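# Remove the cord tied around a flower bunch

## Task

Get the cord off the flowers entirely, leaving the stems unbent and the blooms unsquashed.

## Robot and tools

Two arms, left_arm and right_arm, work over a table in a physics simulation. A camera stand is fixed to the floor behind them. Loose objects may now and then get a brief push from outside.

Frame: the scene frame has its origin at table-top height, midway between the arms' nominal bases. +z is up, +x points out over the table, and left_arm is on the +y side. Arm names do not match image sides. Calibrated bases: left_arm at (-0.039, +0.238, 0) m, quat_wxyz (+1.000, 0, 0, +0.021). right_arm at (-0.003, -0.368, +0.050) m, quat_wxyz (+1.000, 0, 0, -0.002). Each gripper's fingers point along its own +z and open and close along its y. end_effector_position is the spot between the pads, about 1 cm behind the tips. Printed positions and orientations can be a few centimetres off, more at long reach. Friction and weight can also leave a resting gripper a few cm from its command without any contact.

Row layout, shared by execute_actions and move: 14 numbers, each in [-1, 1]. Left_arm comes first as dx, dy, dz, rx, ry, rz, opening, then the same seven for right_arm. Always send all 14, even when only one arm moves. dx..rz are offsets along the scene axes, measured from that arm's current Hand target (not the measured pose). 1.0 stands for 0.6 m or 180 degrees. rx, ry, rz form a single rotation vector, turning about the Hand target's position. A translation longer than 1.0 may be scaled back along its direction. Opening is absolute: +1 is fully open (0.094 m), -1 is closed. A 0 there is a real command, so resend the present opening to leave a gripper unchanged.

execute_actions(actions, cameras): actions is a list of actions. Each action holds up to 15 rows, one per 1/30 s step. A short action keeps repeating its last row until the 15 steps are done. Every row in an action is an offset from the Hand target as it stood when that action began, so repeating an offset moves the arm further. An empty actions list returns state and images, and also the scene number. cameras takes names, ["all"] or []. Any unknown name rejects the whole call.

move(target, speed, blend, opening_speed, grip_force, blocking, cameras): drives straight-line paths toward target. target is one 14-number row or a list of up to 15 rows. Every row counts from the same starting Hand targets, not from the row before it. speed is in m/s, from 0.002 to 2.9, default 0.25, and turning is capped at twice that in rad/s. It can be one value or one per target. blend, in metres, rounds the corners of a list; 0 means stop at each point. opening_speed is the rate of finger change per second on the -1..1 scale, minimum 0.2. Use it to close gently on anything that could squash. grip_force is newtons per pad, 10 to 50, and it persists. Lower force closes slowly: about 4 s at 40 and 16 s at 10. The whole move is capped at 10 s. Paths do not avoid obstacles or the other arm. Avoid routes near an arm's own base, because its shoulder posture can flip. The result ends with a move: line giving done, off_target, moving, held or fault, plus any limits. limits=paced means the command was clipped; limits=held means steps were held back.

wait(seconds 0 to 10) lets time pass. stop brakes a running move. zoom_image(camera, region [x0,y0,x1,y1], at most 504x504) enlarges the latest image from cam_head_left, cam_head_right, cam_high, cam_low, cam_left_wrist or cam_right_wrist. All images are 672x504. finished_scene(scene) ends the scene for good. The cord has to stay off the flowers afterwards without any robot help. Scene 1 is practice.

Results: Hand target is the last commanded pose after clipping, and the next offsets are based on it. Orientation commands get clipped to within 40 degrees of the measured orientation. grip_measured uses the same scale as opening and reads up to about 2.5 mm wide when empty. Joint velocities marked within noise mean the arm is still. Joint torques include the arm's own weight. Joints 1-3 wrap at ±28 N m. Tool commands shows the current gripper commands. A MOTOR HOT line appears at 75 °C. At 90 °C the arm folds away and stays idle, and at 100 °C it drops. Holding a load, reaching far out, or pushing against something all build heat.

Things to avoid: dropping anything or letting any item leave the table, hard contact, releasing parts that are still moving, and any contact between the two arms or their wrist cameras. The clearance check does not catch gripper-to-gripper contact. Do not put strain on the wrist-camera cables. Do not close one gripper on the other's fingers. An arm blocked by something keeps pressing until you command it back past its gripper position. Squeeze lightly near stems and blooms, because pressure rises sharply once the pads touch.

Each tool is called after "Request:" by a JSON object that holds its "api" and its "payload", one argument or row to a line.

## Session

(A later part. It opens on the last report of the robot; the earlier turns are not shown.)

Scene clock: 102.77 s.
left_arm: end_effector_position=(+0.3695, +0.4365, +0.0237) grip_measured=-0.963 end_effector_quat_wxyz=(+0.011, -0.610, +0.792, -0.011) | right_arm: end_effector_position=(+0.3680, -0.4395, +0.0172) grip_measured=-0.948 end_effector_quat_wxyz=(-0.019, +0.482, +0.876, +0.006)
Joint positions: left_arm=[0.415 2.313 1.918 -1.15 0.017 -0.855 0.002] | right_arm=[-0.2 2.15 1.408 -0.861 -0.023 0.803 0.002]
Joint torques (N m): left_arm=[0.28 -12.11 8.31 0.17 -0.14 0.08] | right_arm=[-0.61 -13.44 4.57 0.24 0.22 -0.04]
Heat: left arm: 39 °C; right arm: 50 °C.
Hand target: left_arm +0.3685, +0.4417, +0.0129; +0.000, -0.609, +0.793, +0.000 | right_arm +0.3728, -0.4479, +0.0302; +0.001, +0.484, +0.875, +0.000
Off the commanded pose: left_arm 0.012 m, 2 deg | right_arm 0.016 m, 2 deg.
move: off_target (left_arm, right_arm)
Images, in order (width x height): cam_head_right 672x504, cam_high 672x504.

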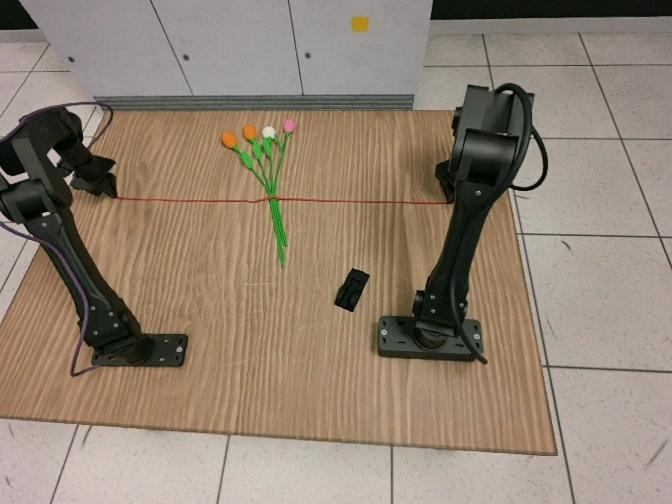

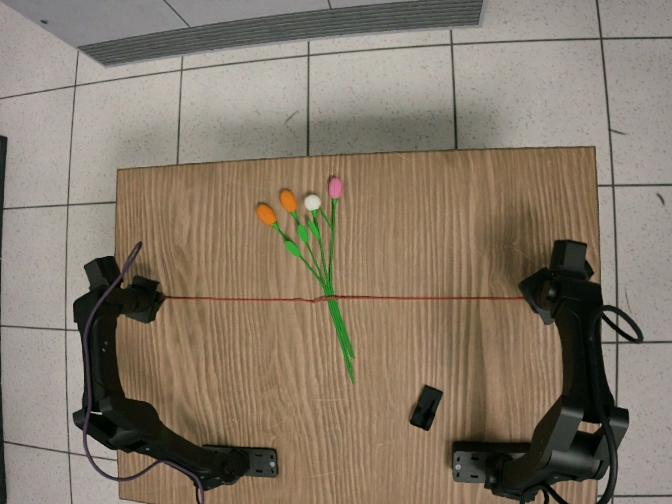

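Request:
{"api": "move", "payload": {
  "target": [
    [0,-0.01,-0.022,0,0,0,-1,0,0.015,-0.003,0,0,0,-1],
    [0,-0.01,-0.022,0,0,0,-0.4,0,0.015,-0.003,0,0,0,-0.4],
    [0,-0.01,0.14,0,0,0,-0.4,0,0.015,0.1,0,0,0,-0.4],
    [0.0,-0.736,0.14,0,0,0,0.1,0,0.45,0.1,0,0,-0.11,0]
  ],
  "speed": [0.06,0.06,0.12,0.25],
  "cameras": ["cam_high","cam_left_wrist","cam_right_wrist"]
}}

Scene clock: 131.27 s.
left_arm: end_effector_position=(+0.3666, -0.0050, +0.1110) grip_measured=+0.098 end_effector_quat_wxyz=(+0.003, -0.599, +0.800, -0.023) | right_arm: end_effector_position=(+0.3712, -0.1746, +0.0944) grip_measured=-0.002 end_effector_quat_wxyz=(+0.000, +0.622, +0.783, +0.014)
Joint positions: left_arm=[-0.58 2.422 2.457 -1.561 0.012 -1.823 0.052] | right_arm=[0.475 2.158 1.746 -1.134 -0.011 1.813 0.047]
Joint torques (N m): left_arm=[0.47 -12.44 7.9 0.11 -0.1 -0.16] | right_arm=[-0.23 -9.57 6.48 0.17 0.1 0.11]
Heat: left arm: 43 °C; right arm: 51 °C.
Hand target: left_arm +0.3684, +0.0000, +0.0969; +0.000, -0.609, +0.793, +0.000 | right_arm +0.3728, -0.1779, +0.0901; +0.001, +0.627, +0.779, +0.000
Off the commanded pose: left_arm 0.015 m, 3 deg | right_arm 0.006 m, 2 deg.
joint sent to its limit (left arm) — joint 4 (wrist pitch), lower limit. The joint targets still meet the commanded pose.
move: off_target (left_arm); target 2's new opening was sent with left_arm's hand 0.022 m and 3 deg from that target; target 4's new opening was sent with left_arm's hand 0.015 m and 3 deg from that target
Images, in order (width x height): cam_high 672x504, cam_left_wrist 672x504, cam_right_wrist 672x504.

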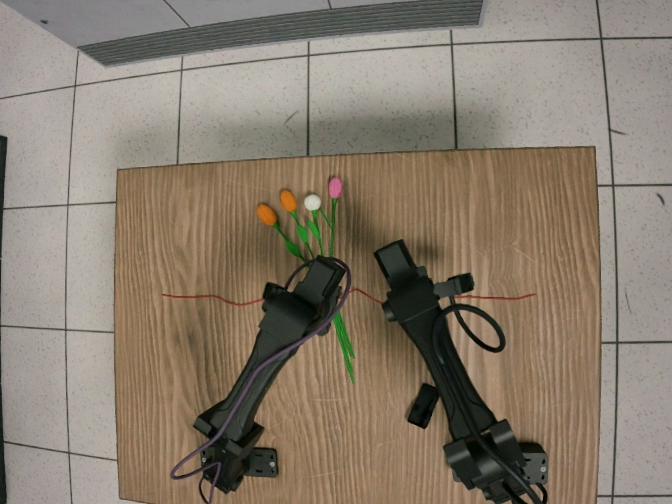

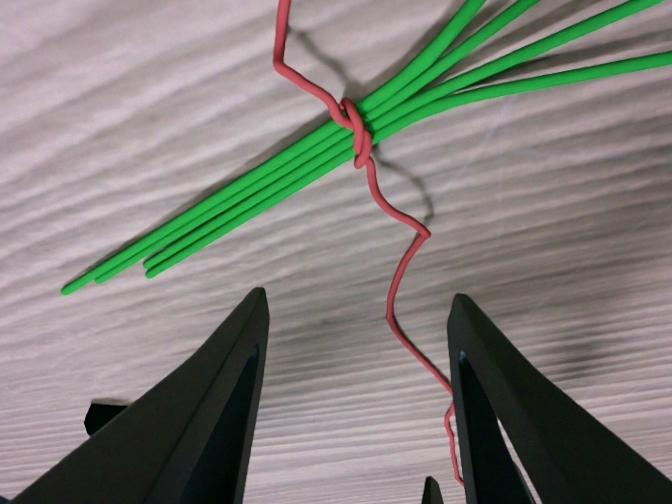

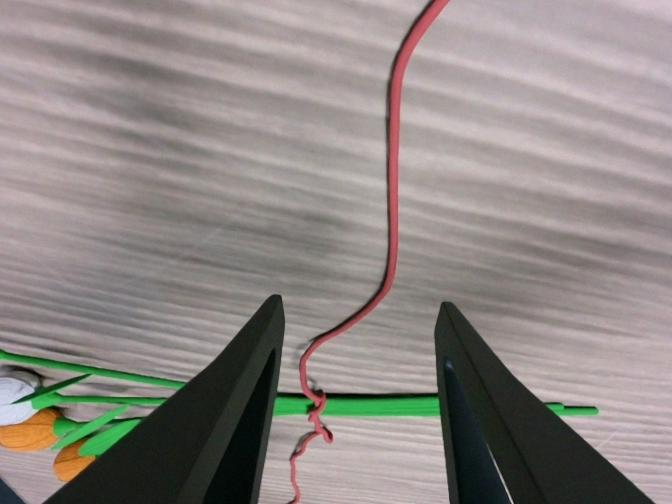

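Request:
{"api": "move", "payload": {
  "target": [0.013,-0.012,-0.125,0,0,0.055,0.1,-0.02,-0.005,-0.107,0,0,0,-0.1],
  "speed": 0.15,
  "cameras": ["cam_left_wrist","cam_right_wrist"]
}}

Scene clock: 143.50 s.
left_arm: end_effector_position=(+0.3799, -0.0129, +0.0411) grip_measured=+0.098 end_effector_quat_wxyz=(+0.002, -0.665, +0.746, -0.025) | right_arm: end_effector_position=(+0.3650, -0.1777, +0.0350) grip_measured=-0.097 end_effector_quat_wxyz=(+0.001, +0.624, +0.781, +0.015)
Joint positions: left_arm=[-0.58 2.452 2.231 -1.302 0.012 -1.994 0.052] | right_arm=[0.475 2.195 1.56 -0.907 -0.011 1.82 0.042]
Joint torques (N m): left_arm=[0.06 -13.79 5.39 0.29 -0.11 -0.22] | right_arm=[0.29 -10.04 3.88 0.38 0.1 0.1]
Heat: left arm: 42 °C; right arm: 48 °C.
Hand target: left_arm +0.3763, -0.0072, +0.0219; +0.000, -0.675, +0.738, +0.000 | right_arm +0.3608, -0.1809, +0.0260; +0.001, +0.627, +0.779, +0.000
Off the commanded pose: left_arm 0.020 m, 3 deg | right_arm 0.010 m, 2 deg.
move: off_target (left_arm)
Images, in order (width x height): cam_left_wrist 672x504, cam_right_wrist 672x504.

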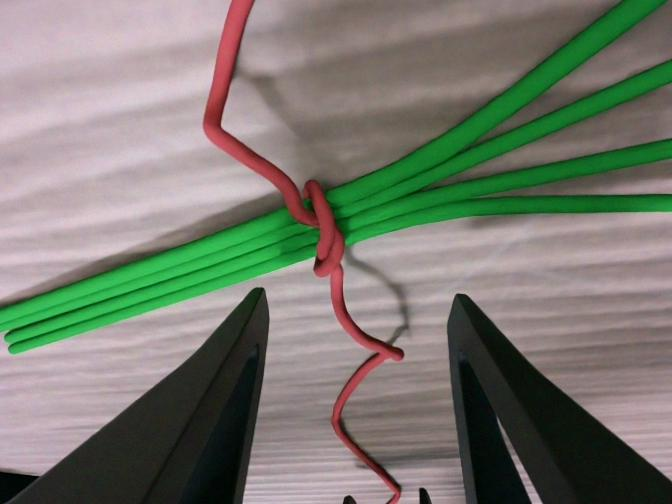

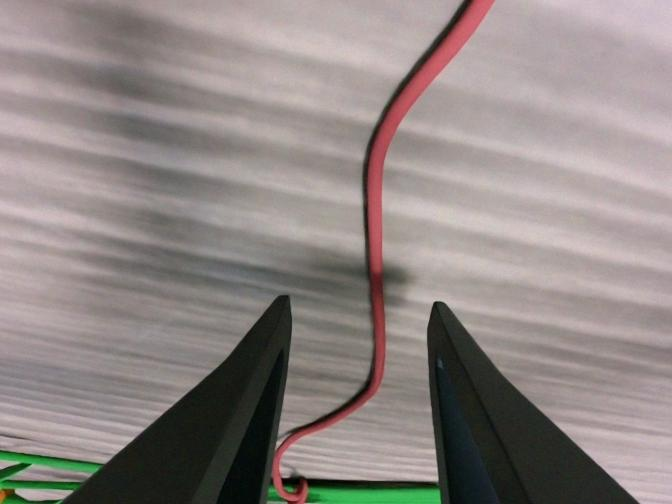

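Request:
{"api": "move", "payload": {
  "target": [
    [0.0,-0.027,0,0,0,0,0.1,0,0,0,0,0,0,-0.1],
    [0.0,-0.027,-0.03,0,0,0,0.1,-0.006,0,-0.032,0,0,0,-0.4]
  ],
  "speed": 0.06,
  "cameras": ["cam_left_wrist","cam_right_wrist"]
}}

Scene clock: 150.03 s.
left_arm: end_effector_position=(+0.3834, -0.0278, +0.0282) grip_measured=+0.098 end_effector_quat_wxyz=(+0.003, -0.668, +0.744, -0.031) | right_arm: end_effector_position=(+0.3626, -0.1789, +0.0182) grip_measured=-0.397 end_effector_quat_wxyz=(+0.001, +0.626, +0.780, +0.016)
Joint positions: left_arm=[-0.602 2.5 2.266 -1.277 0.012 -2.023 0.052] | right_arm=[0.475 2.211 1.514 -0.844 -0.011 1.825 0.028]
Joint torques (N m): left_arm=[-0.46 -13.5 5.11 0.29 -0.09 -0.21] | right_arm=[0.59 -9.69 3.58 0.46 0.11 0.1]
Heat: left arm: 43 °C; right arm: 48 °C.
Hand target: left_arm +0.3763, -0.0234, +0.0039; +0.000, -0.675, +0.738, +0.000 | right_arm +0.3572, -0.1809, +0.0068; +0.001, +0.628, +0.779, +0.000
Off the commanded pose: left_arm 0.026 m, 4 deg | right_arm 0.013 m, 2 deg.
move: off_target (left_arm, right_arm); target 2's new opening was sent with right_arm's hand 0.013 m and 2 deg from that target
Images, in order (width x height): cam_left_wrist 672x504, cam_right_wrist 672x504.

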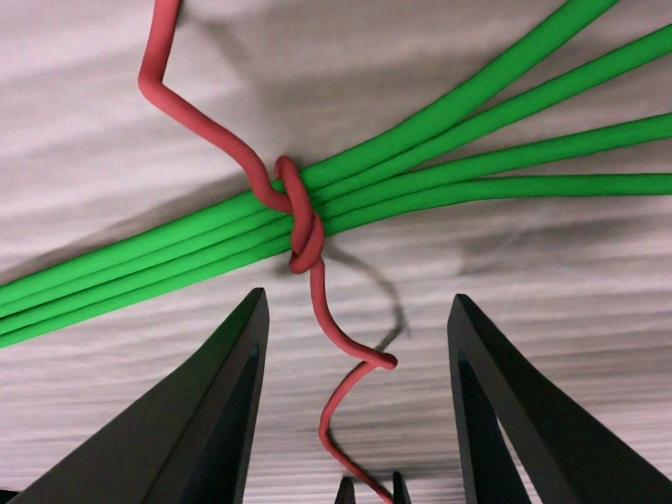

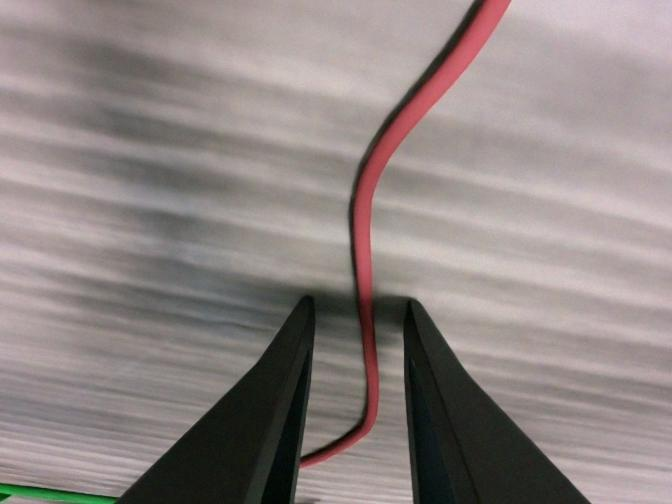

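Request:
{"api": "move", "payload": {
  "target": [
    [-0.018,-0.012,0,0,0,0,0.1,0,0,-0.005,0,0,0,-0.4],
    [-0.018,-0.012,-0.016,0,0,0,0.1,0.0,0,-0.005,0,0,0,-1]
  ],
  "speed": 0.05,
  "cameras": ["cam_left_wrist","cam_right_wrist"]
}}

Scene clock: 156.90 s.
left_arm: end_effector_position=(+0.3724, -0.0338, +0.0155) grip_measured=+0.098 end_effector_quat_wxyz=(+0.000, -0.668, +0.744, -0.020) | right_arm: end_effector_position=(+0.3647, -0.1779, +0.0183) grip_measured=-0.948 end_effector_quat_wxyz=(+0.003, +0.626, +0.779, +0.020)
Joint positions: left_arm=[-0.625 2.497 2.211 -1.246 0.011 -2.046 0.052] | right_arm=[0.475 2.211 1.514 -0.834 -0.011 1.825 0.002]
Joint torques (N m): left_arm=[-0.61 -15.08 3.02 0.52 -0.08 -0.22] | right_arm=[0.61 -9.31 3.33 0.47 0.1 0.11]
Heat: left arm: 43 °C; right arm: 48 °C.
Hand target: left_arm +0.3655, -0.0306, -0.0056; +0.000, -0.675, +0.738, +0.000 | right_arm +0.3572, -0.1809, +0.0038; +0.001, +0.628, +0.779, +0.000
Off the commanded pose: left_arm 0.022 m, 3 deg | right_arm 0.017 m, 2 deg.
move: off_target (left_arm, right_arm); target 2's new opening was sent with right_arm's hand 0.016 m and 2 deg from that target
Images, in order (width x height): cam_left_wrist 672x504, cam_right_wrist 672x504.

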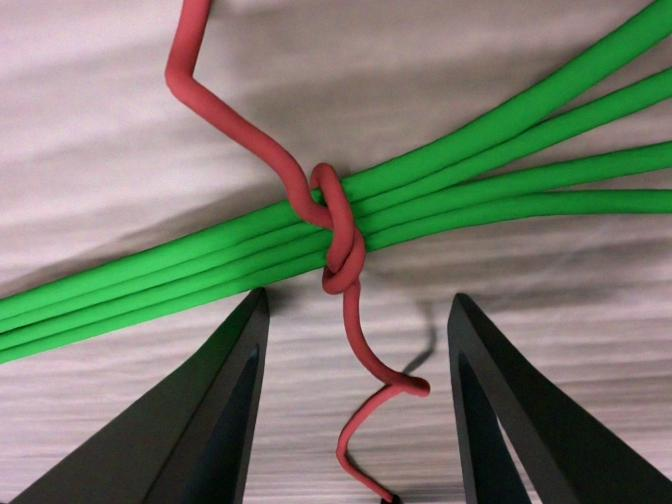

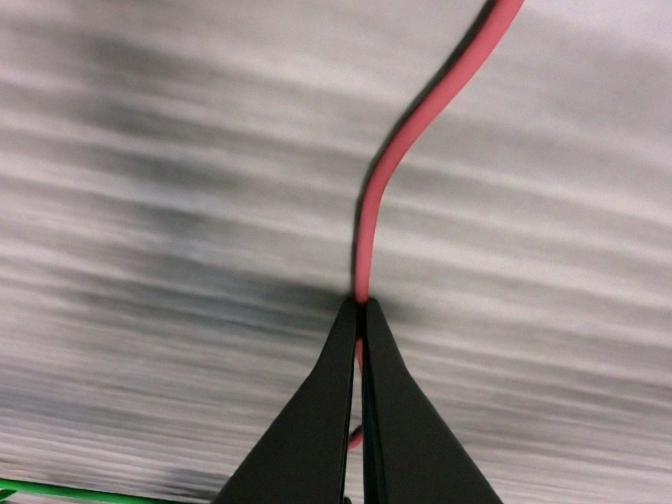

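Request:
{"api": "move", "payload": {
  "target": [0,0,0.007,0,0,0,0.1,0.08,-0.2,0.022,0,0,0,-1],
  "speed": 0.06,
  "cameras": ["cam_left_wrist","cam_high"]
}}

Scene clock: 163.30 s.
left_arm: end_effector_position=(+0.3725, -0.0339, +0.0155) grip_measured=+0.098 end_effector_quat_wxyz=(+0.000, -0.668, +0.744, -0.021) | right_arm: end_effector_position=(+0.4033, -0.2837, +0.0244) grip_measured=-0.948 end_effector_quat_wxyz=(-0.012, +0.621, +0.783, +0.031)
Joint positions: left_arm=[-0.625 2.497 2.211 -1.245 0.011 -2.046 0.052] | right_arm=[0.181 2.211 1.54 -0.869 -0.059 1.52 0.002]
Joint torques (N m): left_arm=[-0.61 -15.25 3.99 0.37 -0.1 -0.22] | right_arm=[-1.21 -9.28 5.97 0.21 0.6 -0.01]
Heat: left arm: 44 °C; right arm: 48 °C.
Hand target: left_arm +0.3655, -0.0306, -0.0014; +0.000, -0.675, +0.738, +0.000 | right_arm +0.4053, -0.3009, +0.0170; +0.001, +0.628, +0.779, +0.000
Off the commanded pose: left_arm 0.019 m, 3 deg | right_arm 0.019 m, 4 deg.
move: off_target (left_arm, right_arm)
Images, in order (width x height): cam_high 672x504, cam_left_wrist 672x504.

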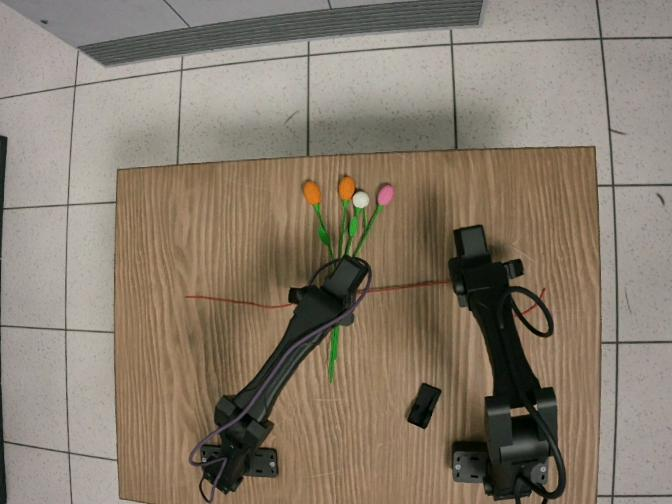

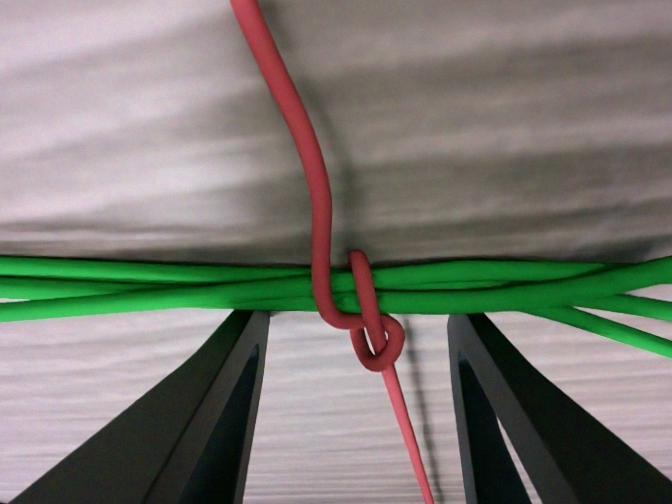

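Request:
{"api": "move", "payload": {
  "target": [0,0,0,0,0,0,0.1,0.06,-0.23,0.0,0,0,0,-1],
  "speed": 0.08,
  "cameras": ["cam_left_wrist","cam_high"]
}}

Scene clock: 168.53 s.
left_arm: end_effector_position=(+0.3725, -0.0339, +0.0155) grip_measured=+0.098 end_effector_quat_wxyz=(+0.000, -0.668, +0.744, -0.021) | right_arm: end_effector_position=(+0.4385, -0.4233, +0.0224) grip_measured=-0.948 end_effector_quat_wxyz=(-0.011, +0.623, +0.782, +0.023)
Joint positions: left_arm=[-0.625 2.497 2.211 -1.245 0.011 -2.046 0.052] | right_arm=[-0.143 2.349 1.772 -0.989 -0.051 1.199 0.002]
Joint torques (N m): left_arm=[-0.59 -15.24 4.01 0.38 -0.1 -0.22] | right_arm=[-1.03 -10.66 6.37 0.36 0.53 -0.04]
Heat: left arm: 45 °C; right arm: 47 °C.
Hand target: left_arm +0.3655, -0.0306, -0.0014; +0.000, -0.675, +0.738, +0.000 | right_arm +0.4412, -0.4389, +0.0169; +0.000, +0.628, +0.779, +0.000
Off the commanded pose: left_arm 0.019 m, 3 deg | right_arm 0.017 m, 3 deg.
move: off_target (left_arm, right_arm)
Images, in order (width x height): cam_high 672x504, cam_left_wrist 672x504.

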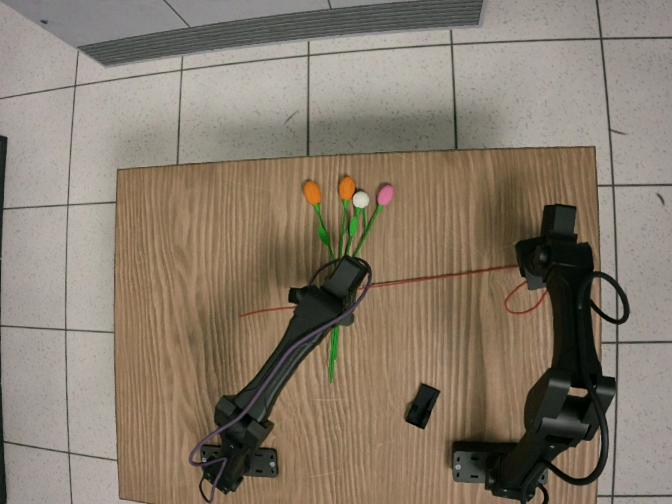

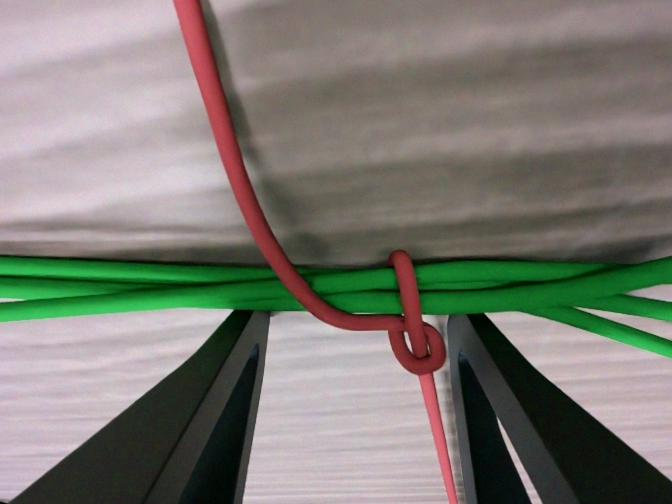

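Request:
{"api": "move", "payload": {
  "target": [0,0,0,0,0,0,0.1,-0.12,-0.08,0.0,0,0,0,-1],
  "speed": 0.08,
  "cameras": ["cam_left_wrist","cam_high"]
}}

Scene clock: 174.63 s.
left_arm: end_effector_position=(+0.3725, -0.0339, +0.0155) grip_measured=+0.098 end_effector_quat_wxyz=(+0.000, -0.668, +0.744, -0.021) | right_arm: end_effector_position=(+0.3798, -0.4667, +0.0169) grip_measured=-0.948 end_effector_quat_wxyz=(-0.014, +0.619, +0.784, +0.034)
Joint positions: left_arm=[-0.625 2.497 2.211 -1.245 0.011 -2.046 0.052] | right_arm=[-0.284 2.182 1.458 -0.847 -0.073 1.049 0.002]
Joint torques (N m): left_arm=[-0.65 -15.23 4.03 0.37 -0.1 -0.22] | right_arm=[-1.78 -12.48 2.45 0.43 0.76 -0.05]
Heat: left arm: 46 °C; right arm: 47 °C.
Hand target: left_arm +0.3655, -0.0306, -0.0014; +0.000, -0.675, +0.738, +0.000 | right_arm +0.3692, -0.4869, +0.0169; +0.000, +0.627, +0.779, +0.000
Off the commanded pose: left_arm 0.019 m, 3 deg | right_arm 0.023 m, 4 deg.
move: off_target (left_arm, right_arm)
Images, in order (width x height): cam_high 672x504, cam_left_wrist 672x504.

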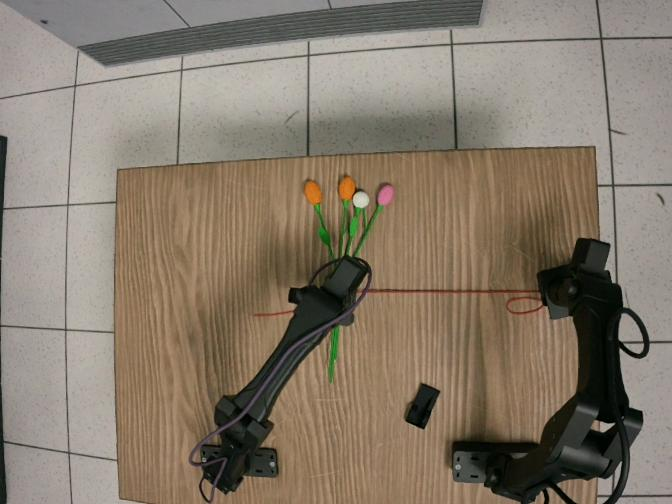

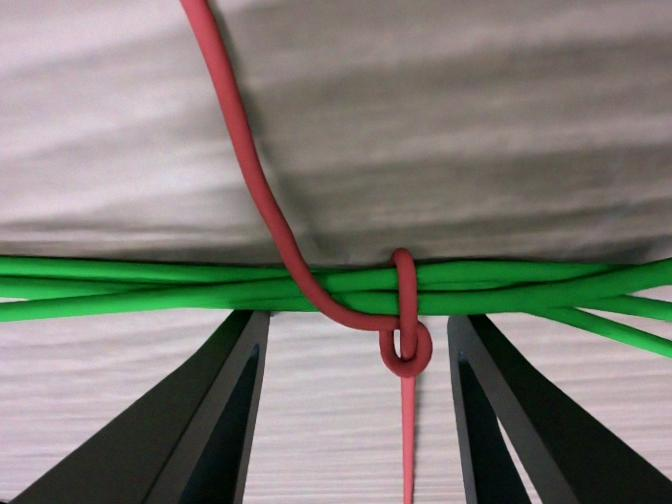

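Request:
{"api": "move", "payload": {
  "target": [
    [0,0,0,0,0,0,0.1,0.0,0.025,0.0,0,0,0,-1],
    [0,0,0,0,0,0,0.1,0.0,0.025,0.0,0,0,0,-0.4],
    [0,0,0,0,0,0,0.1,0.0,0.025,0.11,0,0,0,-0.4],
    [0,0,0,0,0,0,0.1,0.0,0.50,0.11,0,0,0,0.0]
  ],
  "speed": [0.06,0.06,0.12,0.25],
  "cameras": ["cam_right_wrist","cam_high"]
}}

Scene clock: 184.67 s.
left_arm: end_effector_position=(+0.3725, -0.0339, +0.0155) grip_measured=+0.098 end_effector_quat_wxyz=(+0.000, -0.668, +0.743, -0.021) | right_arm: end_effector_position=(+0.3662, -0.1813, +0.0860) grip_measured=-0.002 end_effector_quat_wxyz=(-0.004, +0.620, +0.784, +0.014)
Joint positions: left_arm=[-0.625 2.497 2.211 -1.245 0.011 -2.047 0.052] | right_arm=[0.462 2.137 1.68 -1.091 -0.018 1.798 0.047]
Joint torques (N m): left_arm=[-0.62 -15.25 4 0.37 -0.1 -0.22] | right_arm=[-0.58 -9.58 6.43 0.18 0.17 0.11]
Heat: left arm: 47 °C; right arm: 47 °C.
Hand target: left_arm +0.3655, -0.0306, -0.0014; +0.000, -0.675, +0.738, +0.000 | right_arm +0.3692, -0.1870, +0.0829; +0.000, +0.628, +0.779, +0.000
Off the commanded pose: left_arm 0.019 m, 3 deg | right_arm 0.007 m, 2 deg.
move: off_target (left_arm); target 2's new opening was sent with right_arm's hand 0.012 m and 3 deg from that target
Images, in order (width x height): cam_high 672x504, cam_right_wrist 672x504.

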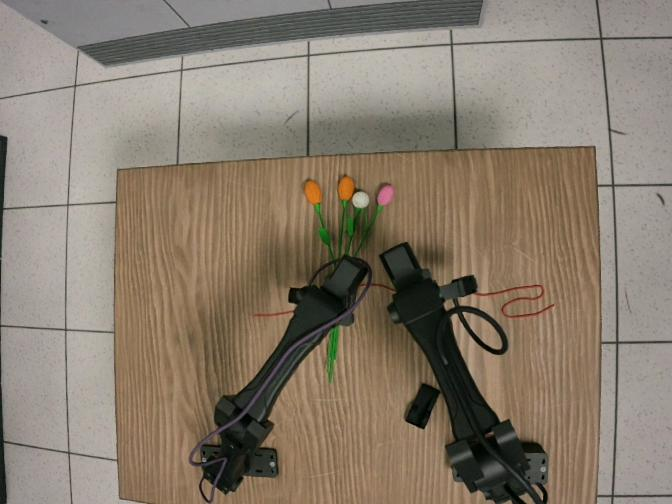

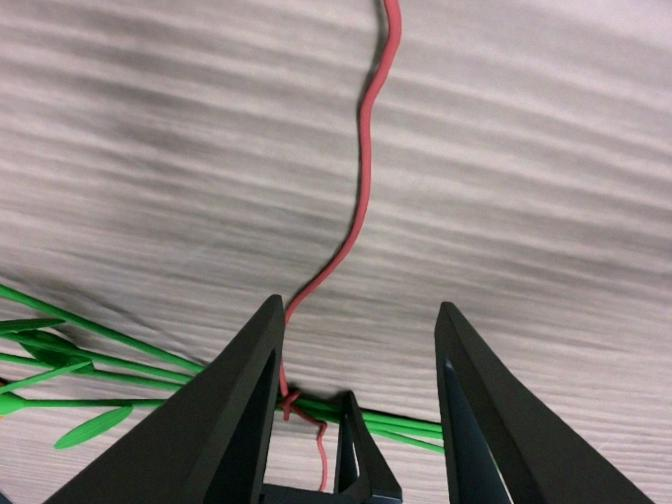

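Request:
{"api": "move", "payload": {
  "target": [
    [0,0,0,0,0,0,0.1,-0.004,-0.012,-0.08,0,0,0,-0.1],
    [0,0,0,0,0,0,0.1,-0.004,-0.012,-0.13,0,0,0,-0.3]
  ],
  "speed": [0.15,0.06],
  "blend": [0.01,0],
  "cameras": ["cam_right_wrist"]
}}

Scene clock: 194.00 s.
left_arm: end_effector_position=(+0.3725, -0.0339, +0.0155) grip_measured=+0.098 end_effector_quat_wxyz=(+0.000, -0.668, +0.743, -0.021) | right_arm: end_effector_position=(+0.3693, -0.1856, +0.0181) grip_measured=-0.297 end_effector_quat_wxyz=(-0.002, +0.624, +0.781, +0.018)
Joint positions: left_arm=[-0.625 2.497 2.211 -1.245 0.011 -2.047 0.052] | right_arm=[0.45 2.22 1.529 -0.849 -0.018 1.795 0.033]
Joint torques (N m): left_arm=[-0.64 -15.24 3.99 0.38 -0.1 -0.22] | right_arm=[-0.61 -9.52 3.55 0.49 0.17 -0.01]
Heat: left arm: 47 °C; right arm: 47 °C.
Hand target: left_arm +0.3655, -0.0306, -0.0014; +0.000, -0.675, +0.738, +0.000 | right_arm +0.3669, -0.1942, +0.0049; +0.000, +0.628, +0.778, +0.000
Off the commanded pose: left_arm 0.019 m, 3 deg | right_arm 0.016 m, 2 deg.
move: off_target (left_arm, right_arm); target 2's new opening was sent with right_arm's hand 0.016 m and 2 deg from that target
Images, in order (width x height): cam_right_wrist 672x504.

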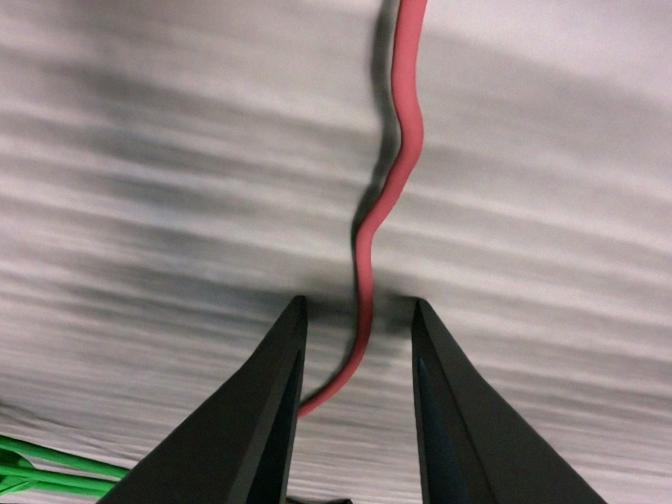

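Request:
{"api": "move", "payload": {
  "target": [
    [0,0,0,0,0,0,0.1,0,0,0,0,0,0,-1],
    [0,0,0,0,0,0,0.1,0.155,-0.393,0.02,0,0,0,-1]
  ],
  "speed": 0.09,
  "cameras": ["cam_left_wrist","cam_high"]
}}

Scene clock: 205.47 s.
left_arm: end_effector_position=(+0.3777, -0.0567, +0.0171) grip_measured=+0.099 end_effector_quat_wxyz=(-0.011, -0.660, +0.749, -0.059) | right_arm: end_effector_position=(+0.4479, -0.3852, +0.0242) grip_measured=-0.947 end_effector_quat_wxyz=(-0.046, +0.610, +0.790, +0.041)
Joint positions: left_arm=[-0.643 2.496 2.211 -1.177 0.051 -2.047 0.052] | right_arm=[-0.084 2.412 1.887 -1.08 -0.118 1.227 0.003]
Joint torques (N m): left_arm=[0.83 -15.3 4.55 -0.17 -0.46 -0.2] | right_arm=[-3.77 -11.18 6.82 0.57 1.24 -0.01]
Heat: left arm: 48 °C; right arm: 45 °C.
Hand target: left_arm +0.3655, -0.0305, -0.0016; +0.000, -0.675, +0.738, +0.000 | right_arm +0.4599, -0.4300, +0.0170; +0.000, +0.628, +0.779, +0.000
Off the commanded pose: left_arm 0.034 m, 7 deg | right_arm 0.047 m, 7 deg.
move: off_target (left_arm, right_arm)
Images, in order (width x height): cam_high 672x504, cam_left_wrist 672x504.

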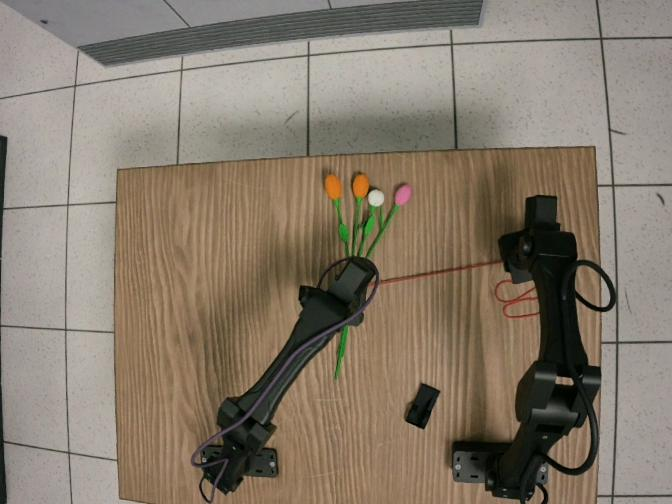

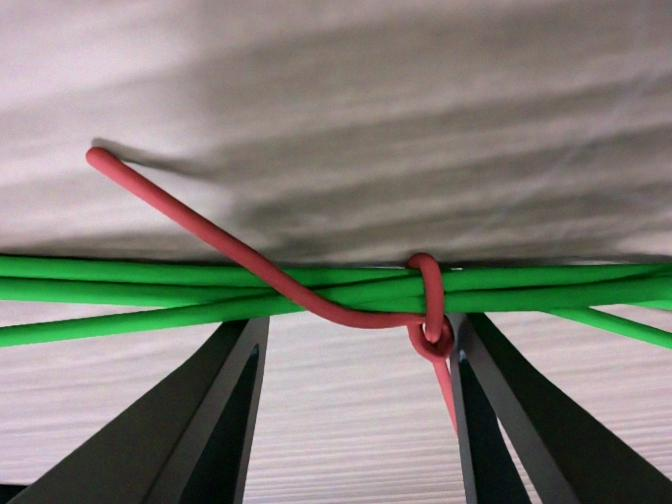

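Request:
{"api": "move", "payload": {
  "target": [
    [0,0,0,0,0,0,0.1,-0.03,0.075,0.0,0,0,0,-1],
    [0,0,0,0,0,0,0.1,-0.19,0.06,0,0,0,0,-1]
  ],
  "speed": 0.09,
  "cameras": ["cam_left_wrist","cam_high"]
}}

Scene clock: 211.33 s.
left_arm: end_effector_position=(+0.3777, -0.0567, +0.0171) grip_measured=+0.099 end_effector_quat_wxyz=(-0.011, -0.663, +0.746, -0.059) | right_arm: end_effector_position=(+0.3573, -0.3850, +0.0156) grip_measured=-0.947 end_effector_quat_wxyz=(+0.002, +0.623, +0.782, +0.017)
Joint positions: left_arm=[-0.643 2.496 2.211 -1.177 0.051 -2.056 0.052] | right_arm=[-0.058 2.052 1.242 -0.737 -0.025 1.284 0.003]
Joint torques (N m): left_arm=[0.83 -15.27 4.57 -0.19 -0.45 -0.11] | right_arm=[-1.03 -11.48 2.32 0.22 0.26 -0.03]
Heat: left arm: 47 °C; right arm: 46 °C.
Hand target: left_arm +0.3655, -0.0305, -0.0016; +0.000, -0.675, +0.738, +0.000 | right_arm +0.3460, -0.3939, +0.0170; +0.001, +0.627, +0.779, +0.000
Off the commanded pose: left_arm 0.034 m, 7 deg | right_arm 0.015 m, 2 deg.
move: off_target (left_arm, right_arm)
Images, in order (width x height): cam_high 672x504, cam_left_wrist 672x504.

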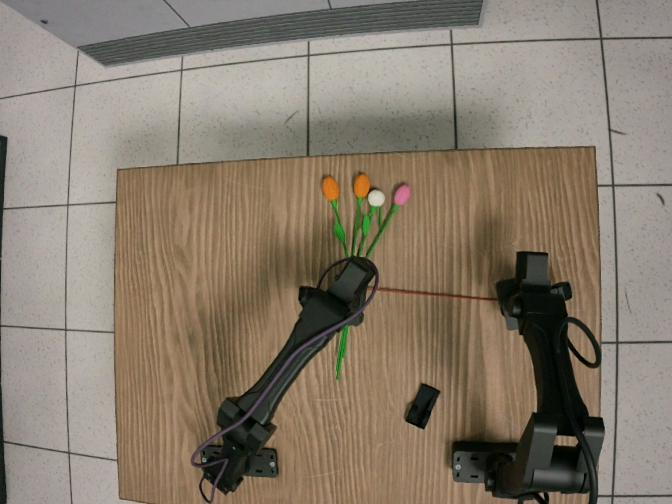

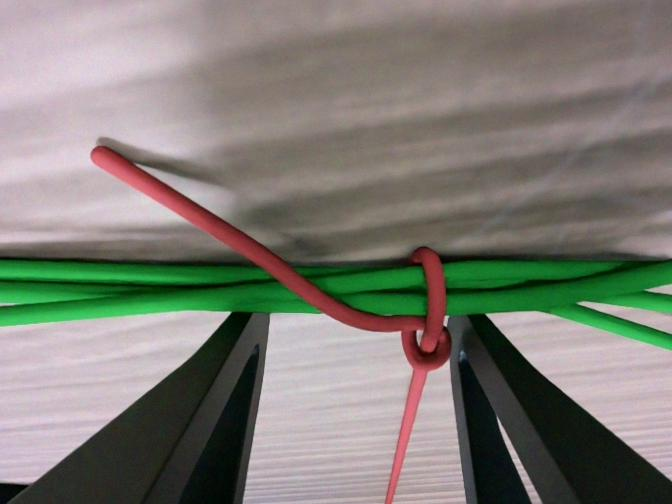

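Request:
{"api": "move", "payload": {
  "target": [0,0,0.003,0,0,0,0.1,-0.03,-0.1,0.01,0,0,0,-1],
  "speed": 0.08,
  "cameras": ["cam_left_wrist","cam_high"]
}}

Scene clock: 215.93 s.
left_arm: end_effector_position=(+0.3777, -0.0567, +0.0171) grip_measured=+0.099 end_effector_quat_wxyz=(-0.011, -0.663, +0.746, -0.059) | right_arm: end_effector_position=(+0.3359, -0.4365, +0.0159) grip_measured=-0.947 end_effector_quat_wxyz=(-0.018, +0.622, +0.782, +0.030)
Joint positions: left_arm=[-0.643 2.496 2.211 -1.177 0.051 -2.056 0.052] | right_arm=[-0.235 2.028 1.204 -0.754 -0.07 1.105 0.003]
Joint torques (N m): left_arm=[0.84 -15.36 4.94 -0.24 -0.45 -0.12] | right_arm=[-1.36 -12.38 2.8 0.24 0.74 -0.07]
Heat: left arm: 47 °C; right arm: 46 °C.
Hand target: left_arm +0.3655, -0.0305, +0.0002; +0.000, -0.675, +0.738, +0.000 | right_arm +0.3279, -0.4539, +0.0230; +0.000, +0.628, +0.779, +0.000
Off the commanded pose: left_arm 0.034 m, 7 deg | right_arm 0.020 m, 4 deg.
move: off_target (left_arm, right_arm)
Images, in order (width x height): cam_high 672x504, cam_left_wrist 672x504.

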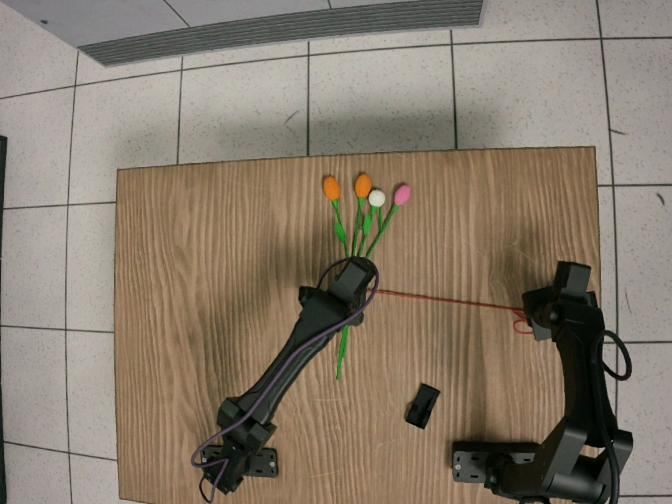

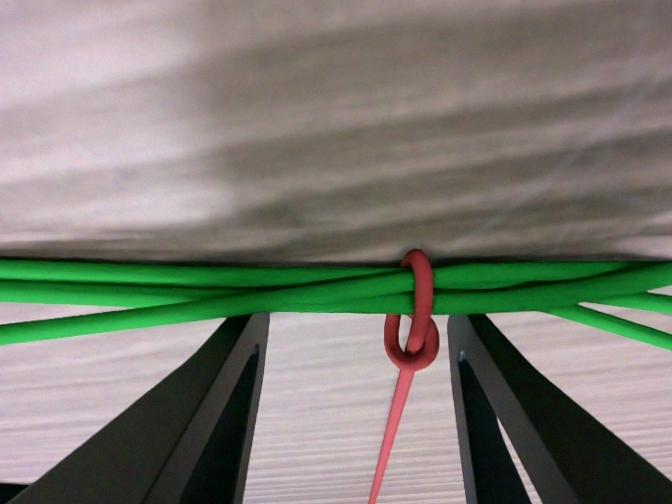

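Request:
{"api": "move", "payload": {
  "target": [0,0,0.0,0,0,0,0.1,-0.03,-0.12,0.005,0,0,0,-1],
  "speed": 0.08,
  "cameras": ["cam_left_wrist","cam_high"]
}}

Scene clock: 221.57 s.
left_arm: end_effector_position=(+0.3777, -0.0567, +0.0171) grip_measured=+0.099 end_effector_quat_wxyz=(-0.011, -0.663, +0.746, -0.059) | right_arm: end_effector_position=(+0.3038, -0.5070, +0.0166) grip_measured=-0.947 end_effector_quat_wxyz=(-0.028, +0.625, +0.780, +0.022)
Joint positions: left_arm=[-0.643 2.496 2.211 -1.177 0.051 -2.056 0.052] | right_arm=[-0.454 2.028 1.207 -0.794 -0.055 0.892 0.003]
Joint torques (N m): left_arm=[0.84 -15.38 4.94 -0.24 -0.46 -0.11] | right_arm=[-0.9 -10.82 5.74 0.32 0.58 -0.03]
Heat: left arm: 47 °C; right arm: 46 °C.
Hand target: left_arm +0.3655, -0.0305, +0.0002; +0.000, -0.675, +0.738, +0.000 | right_arm +0.3100, -0.5260, +0.0260; +0.001, +0.628, +0.779, +0.000
Off the commanded pose: left_arm 0.034 m, 7 deg | right_arm 0.022 m, 4 deg.
move: off_target (left_arm, right_arm)
Images, in order (width x height): cam_high 672x504, cam_left_wrist 672x504.

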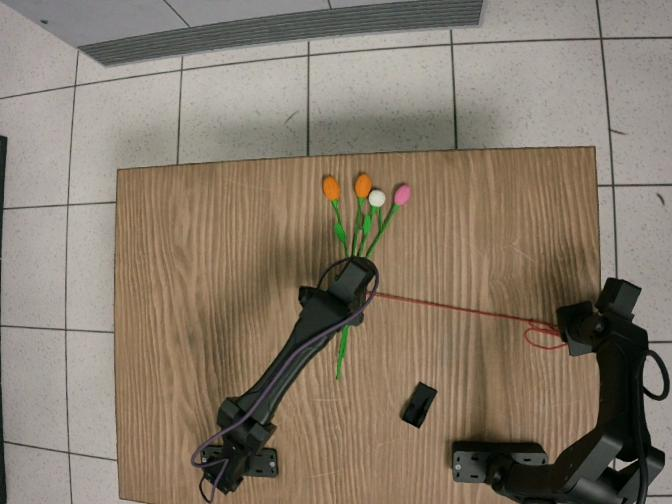

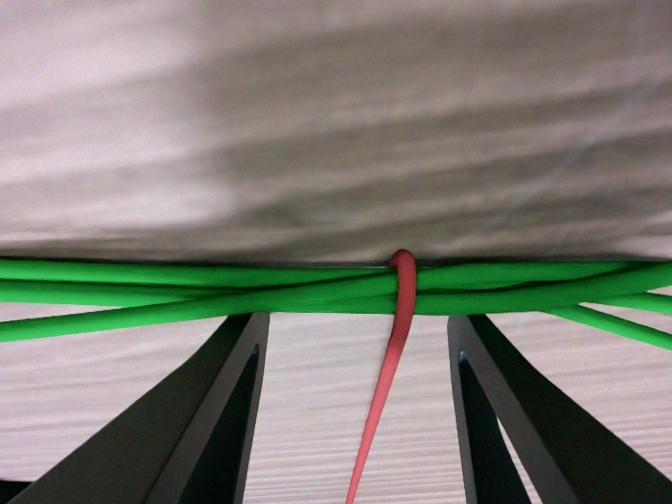

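Request:
{"api": "move", "payload": {
  "target": [0,0,0.0,0,0,0,0.1,-0.08,-0.06,0.005,0,0,0,-1],
  "speed": 0.08,
  "cameras": ["cam_left_wrist","cam_high"]
}}

Scene clock: 227.60 s.
left_arm: end_effector_position=(+0.3777, -0.0567, +0.0171) grip_measured=+0.099 end_effector_quat_wxyz=(-0.011, -0.663, +0.746, -0.059) | right_arm: end_effector_position=(+0.2599, -0.5546, +0.0165) grip_measured=-0.947 end_effector_quat_wxyz=(-0.024, +0.627, +0.778, +0.008)
Joint positions: left_arm=[-0.643 2.496 2.211 -1.177 0.051 -2.056 0.052] | right_arm=[-0.627 1.984 1.14 -0.774 -0.018 0.726 0.003]
Joint torques (N m): left_arm=[0.87 -15.38 4.96 -0.24 -0.46 -0.12] | right_arm=[-0.29 -13.08 3.14 0.36 0.17 -0.01]
Heat: left arm: 47 °C; right arm: 45 °C.
Hand target: left_arm +0.3655, -0.0305, +0.0002; +0.000, -0.675, +0.738, +0.000 | right_arm +0.2620, -0.5619, +0.0290; +0.001, +0.628, +0.779, +0.000
Off the commanded pose: left_arm 0.034 m, 7 deg | right_arm 0.015 m, 3 deg.
move: off_target (left_arm, right_arm)
Images, in order (width x height): cam_high 672x504, cam_left_wrist 672x504.

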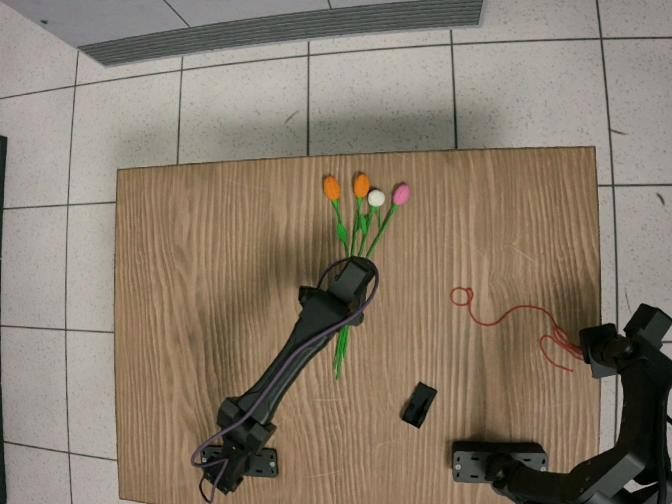

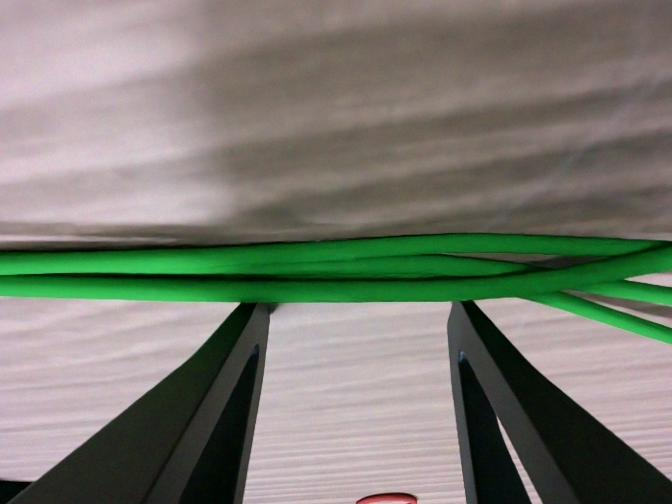

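Request:
{"api": "move", "payload": {
  "target": [
    [0.02,-0.07,0.0,0,0,0,0.1,0.0,0.12,-0.01,0,0,0,-1],
    [0.02,-0.07,0.18,0,0,0,0.1,0.0,0.2,-0.015,0,0,0,-1],
    [-0.1,0.3,0.2,0,0,0,0.1,0.0,0.2,-0.02,0,0,0,-1]
  ],
  "speed": [0.08,0.12,0.25],
  "cameras": ["cam_high","cam_right_wrist","cam_low"]
}}

Request:
{"api": "zoom_image", "payload": {
  "camera": "cam_high",
  "region": [430, 270, 630, 420]
}}

Scene clock: 237.70 s.
left_arm: end_effector_position=(+0.3098, +0.1474, +0.1139) grip_measured=+0.099 end_effector_quat_wxyz=(-0.009, -0.678, +0.735, +0.003) | right_arm: end_effector_position=(+0.2598, -0.4406, +0.0133) grip_measured=-0.947 end_effector_quat_wxyz=(-0.016, +0.627, +0.779, +0.002)
Joint positions: left_arm=[-0.293 1.925 1.678 -1.339 0.012 -1.742 0.052] | right_arm=[-0.279 1.818 0.889 -0.67 -0.015 1.073 0.003]
Joint torques (N m): left_arm=[-0.4 -14.65 4.63 0.21 -0.1 0.06] | right_arm=[0.66 -9.55 2.55 0.5 0.13 0.1]
Heat: left arm: 48 °C; right arm: 45 °C.
Hand target: left_arm +0.3055, +0.1494, +0.1204; +0.000, +0.675, -0.738, +0.000 | right_arm +0.2619, -0.4420, +0.0170; +0.000, +0.628, +0.779, +0.000
Off the commanded pose: left_arm 0.008 m, 1 deg | right_arm 0.004 m, 2 deg.
move: done
Images, in order (width x height): cam_high 672x504, cam_low 672x504, cam_right_wrist 672x504.

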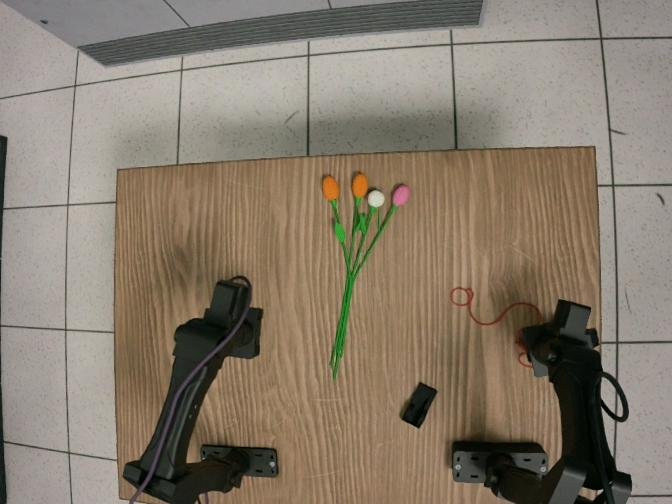

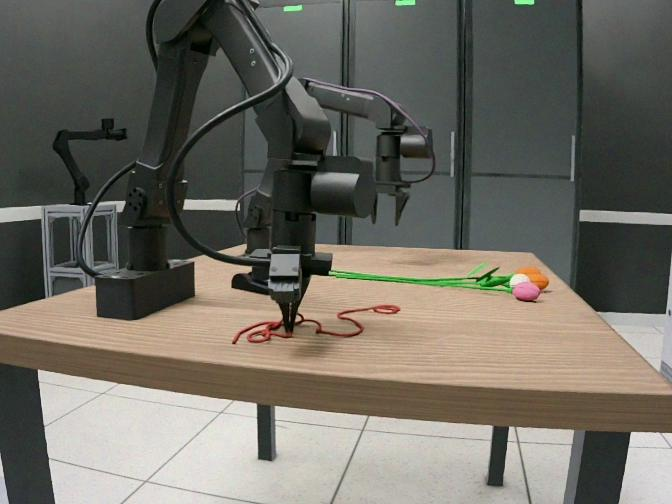

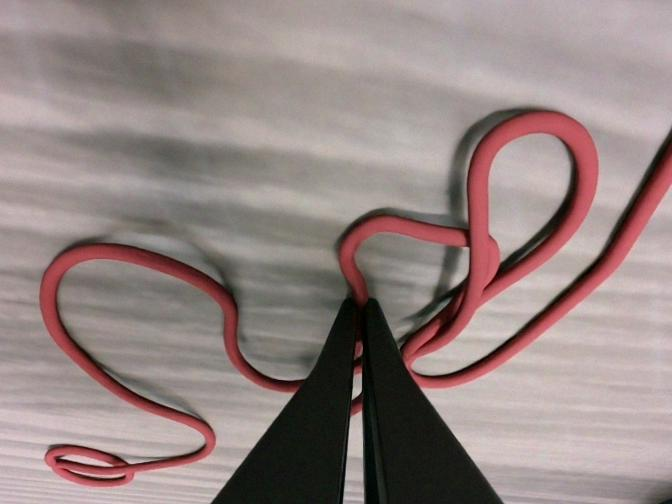

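Scaled by 2.520 from the camera's 672x504 image, which has a finer 960x720 frame.

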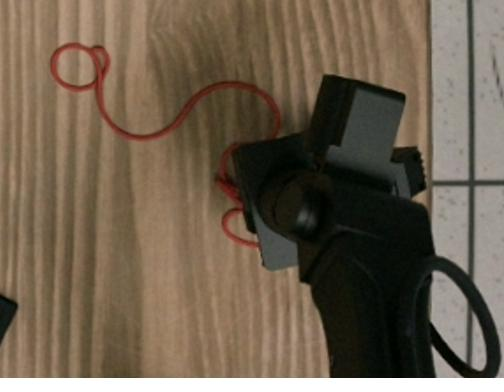

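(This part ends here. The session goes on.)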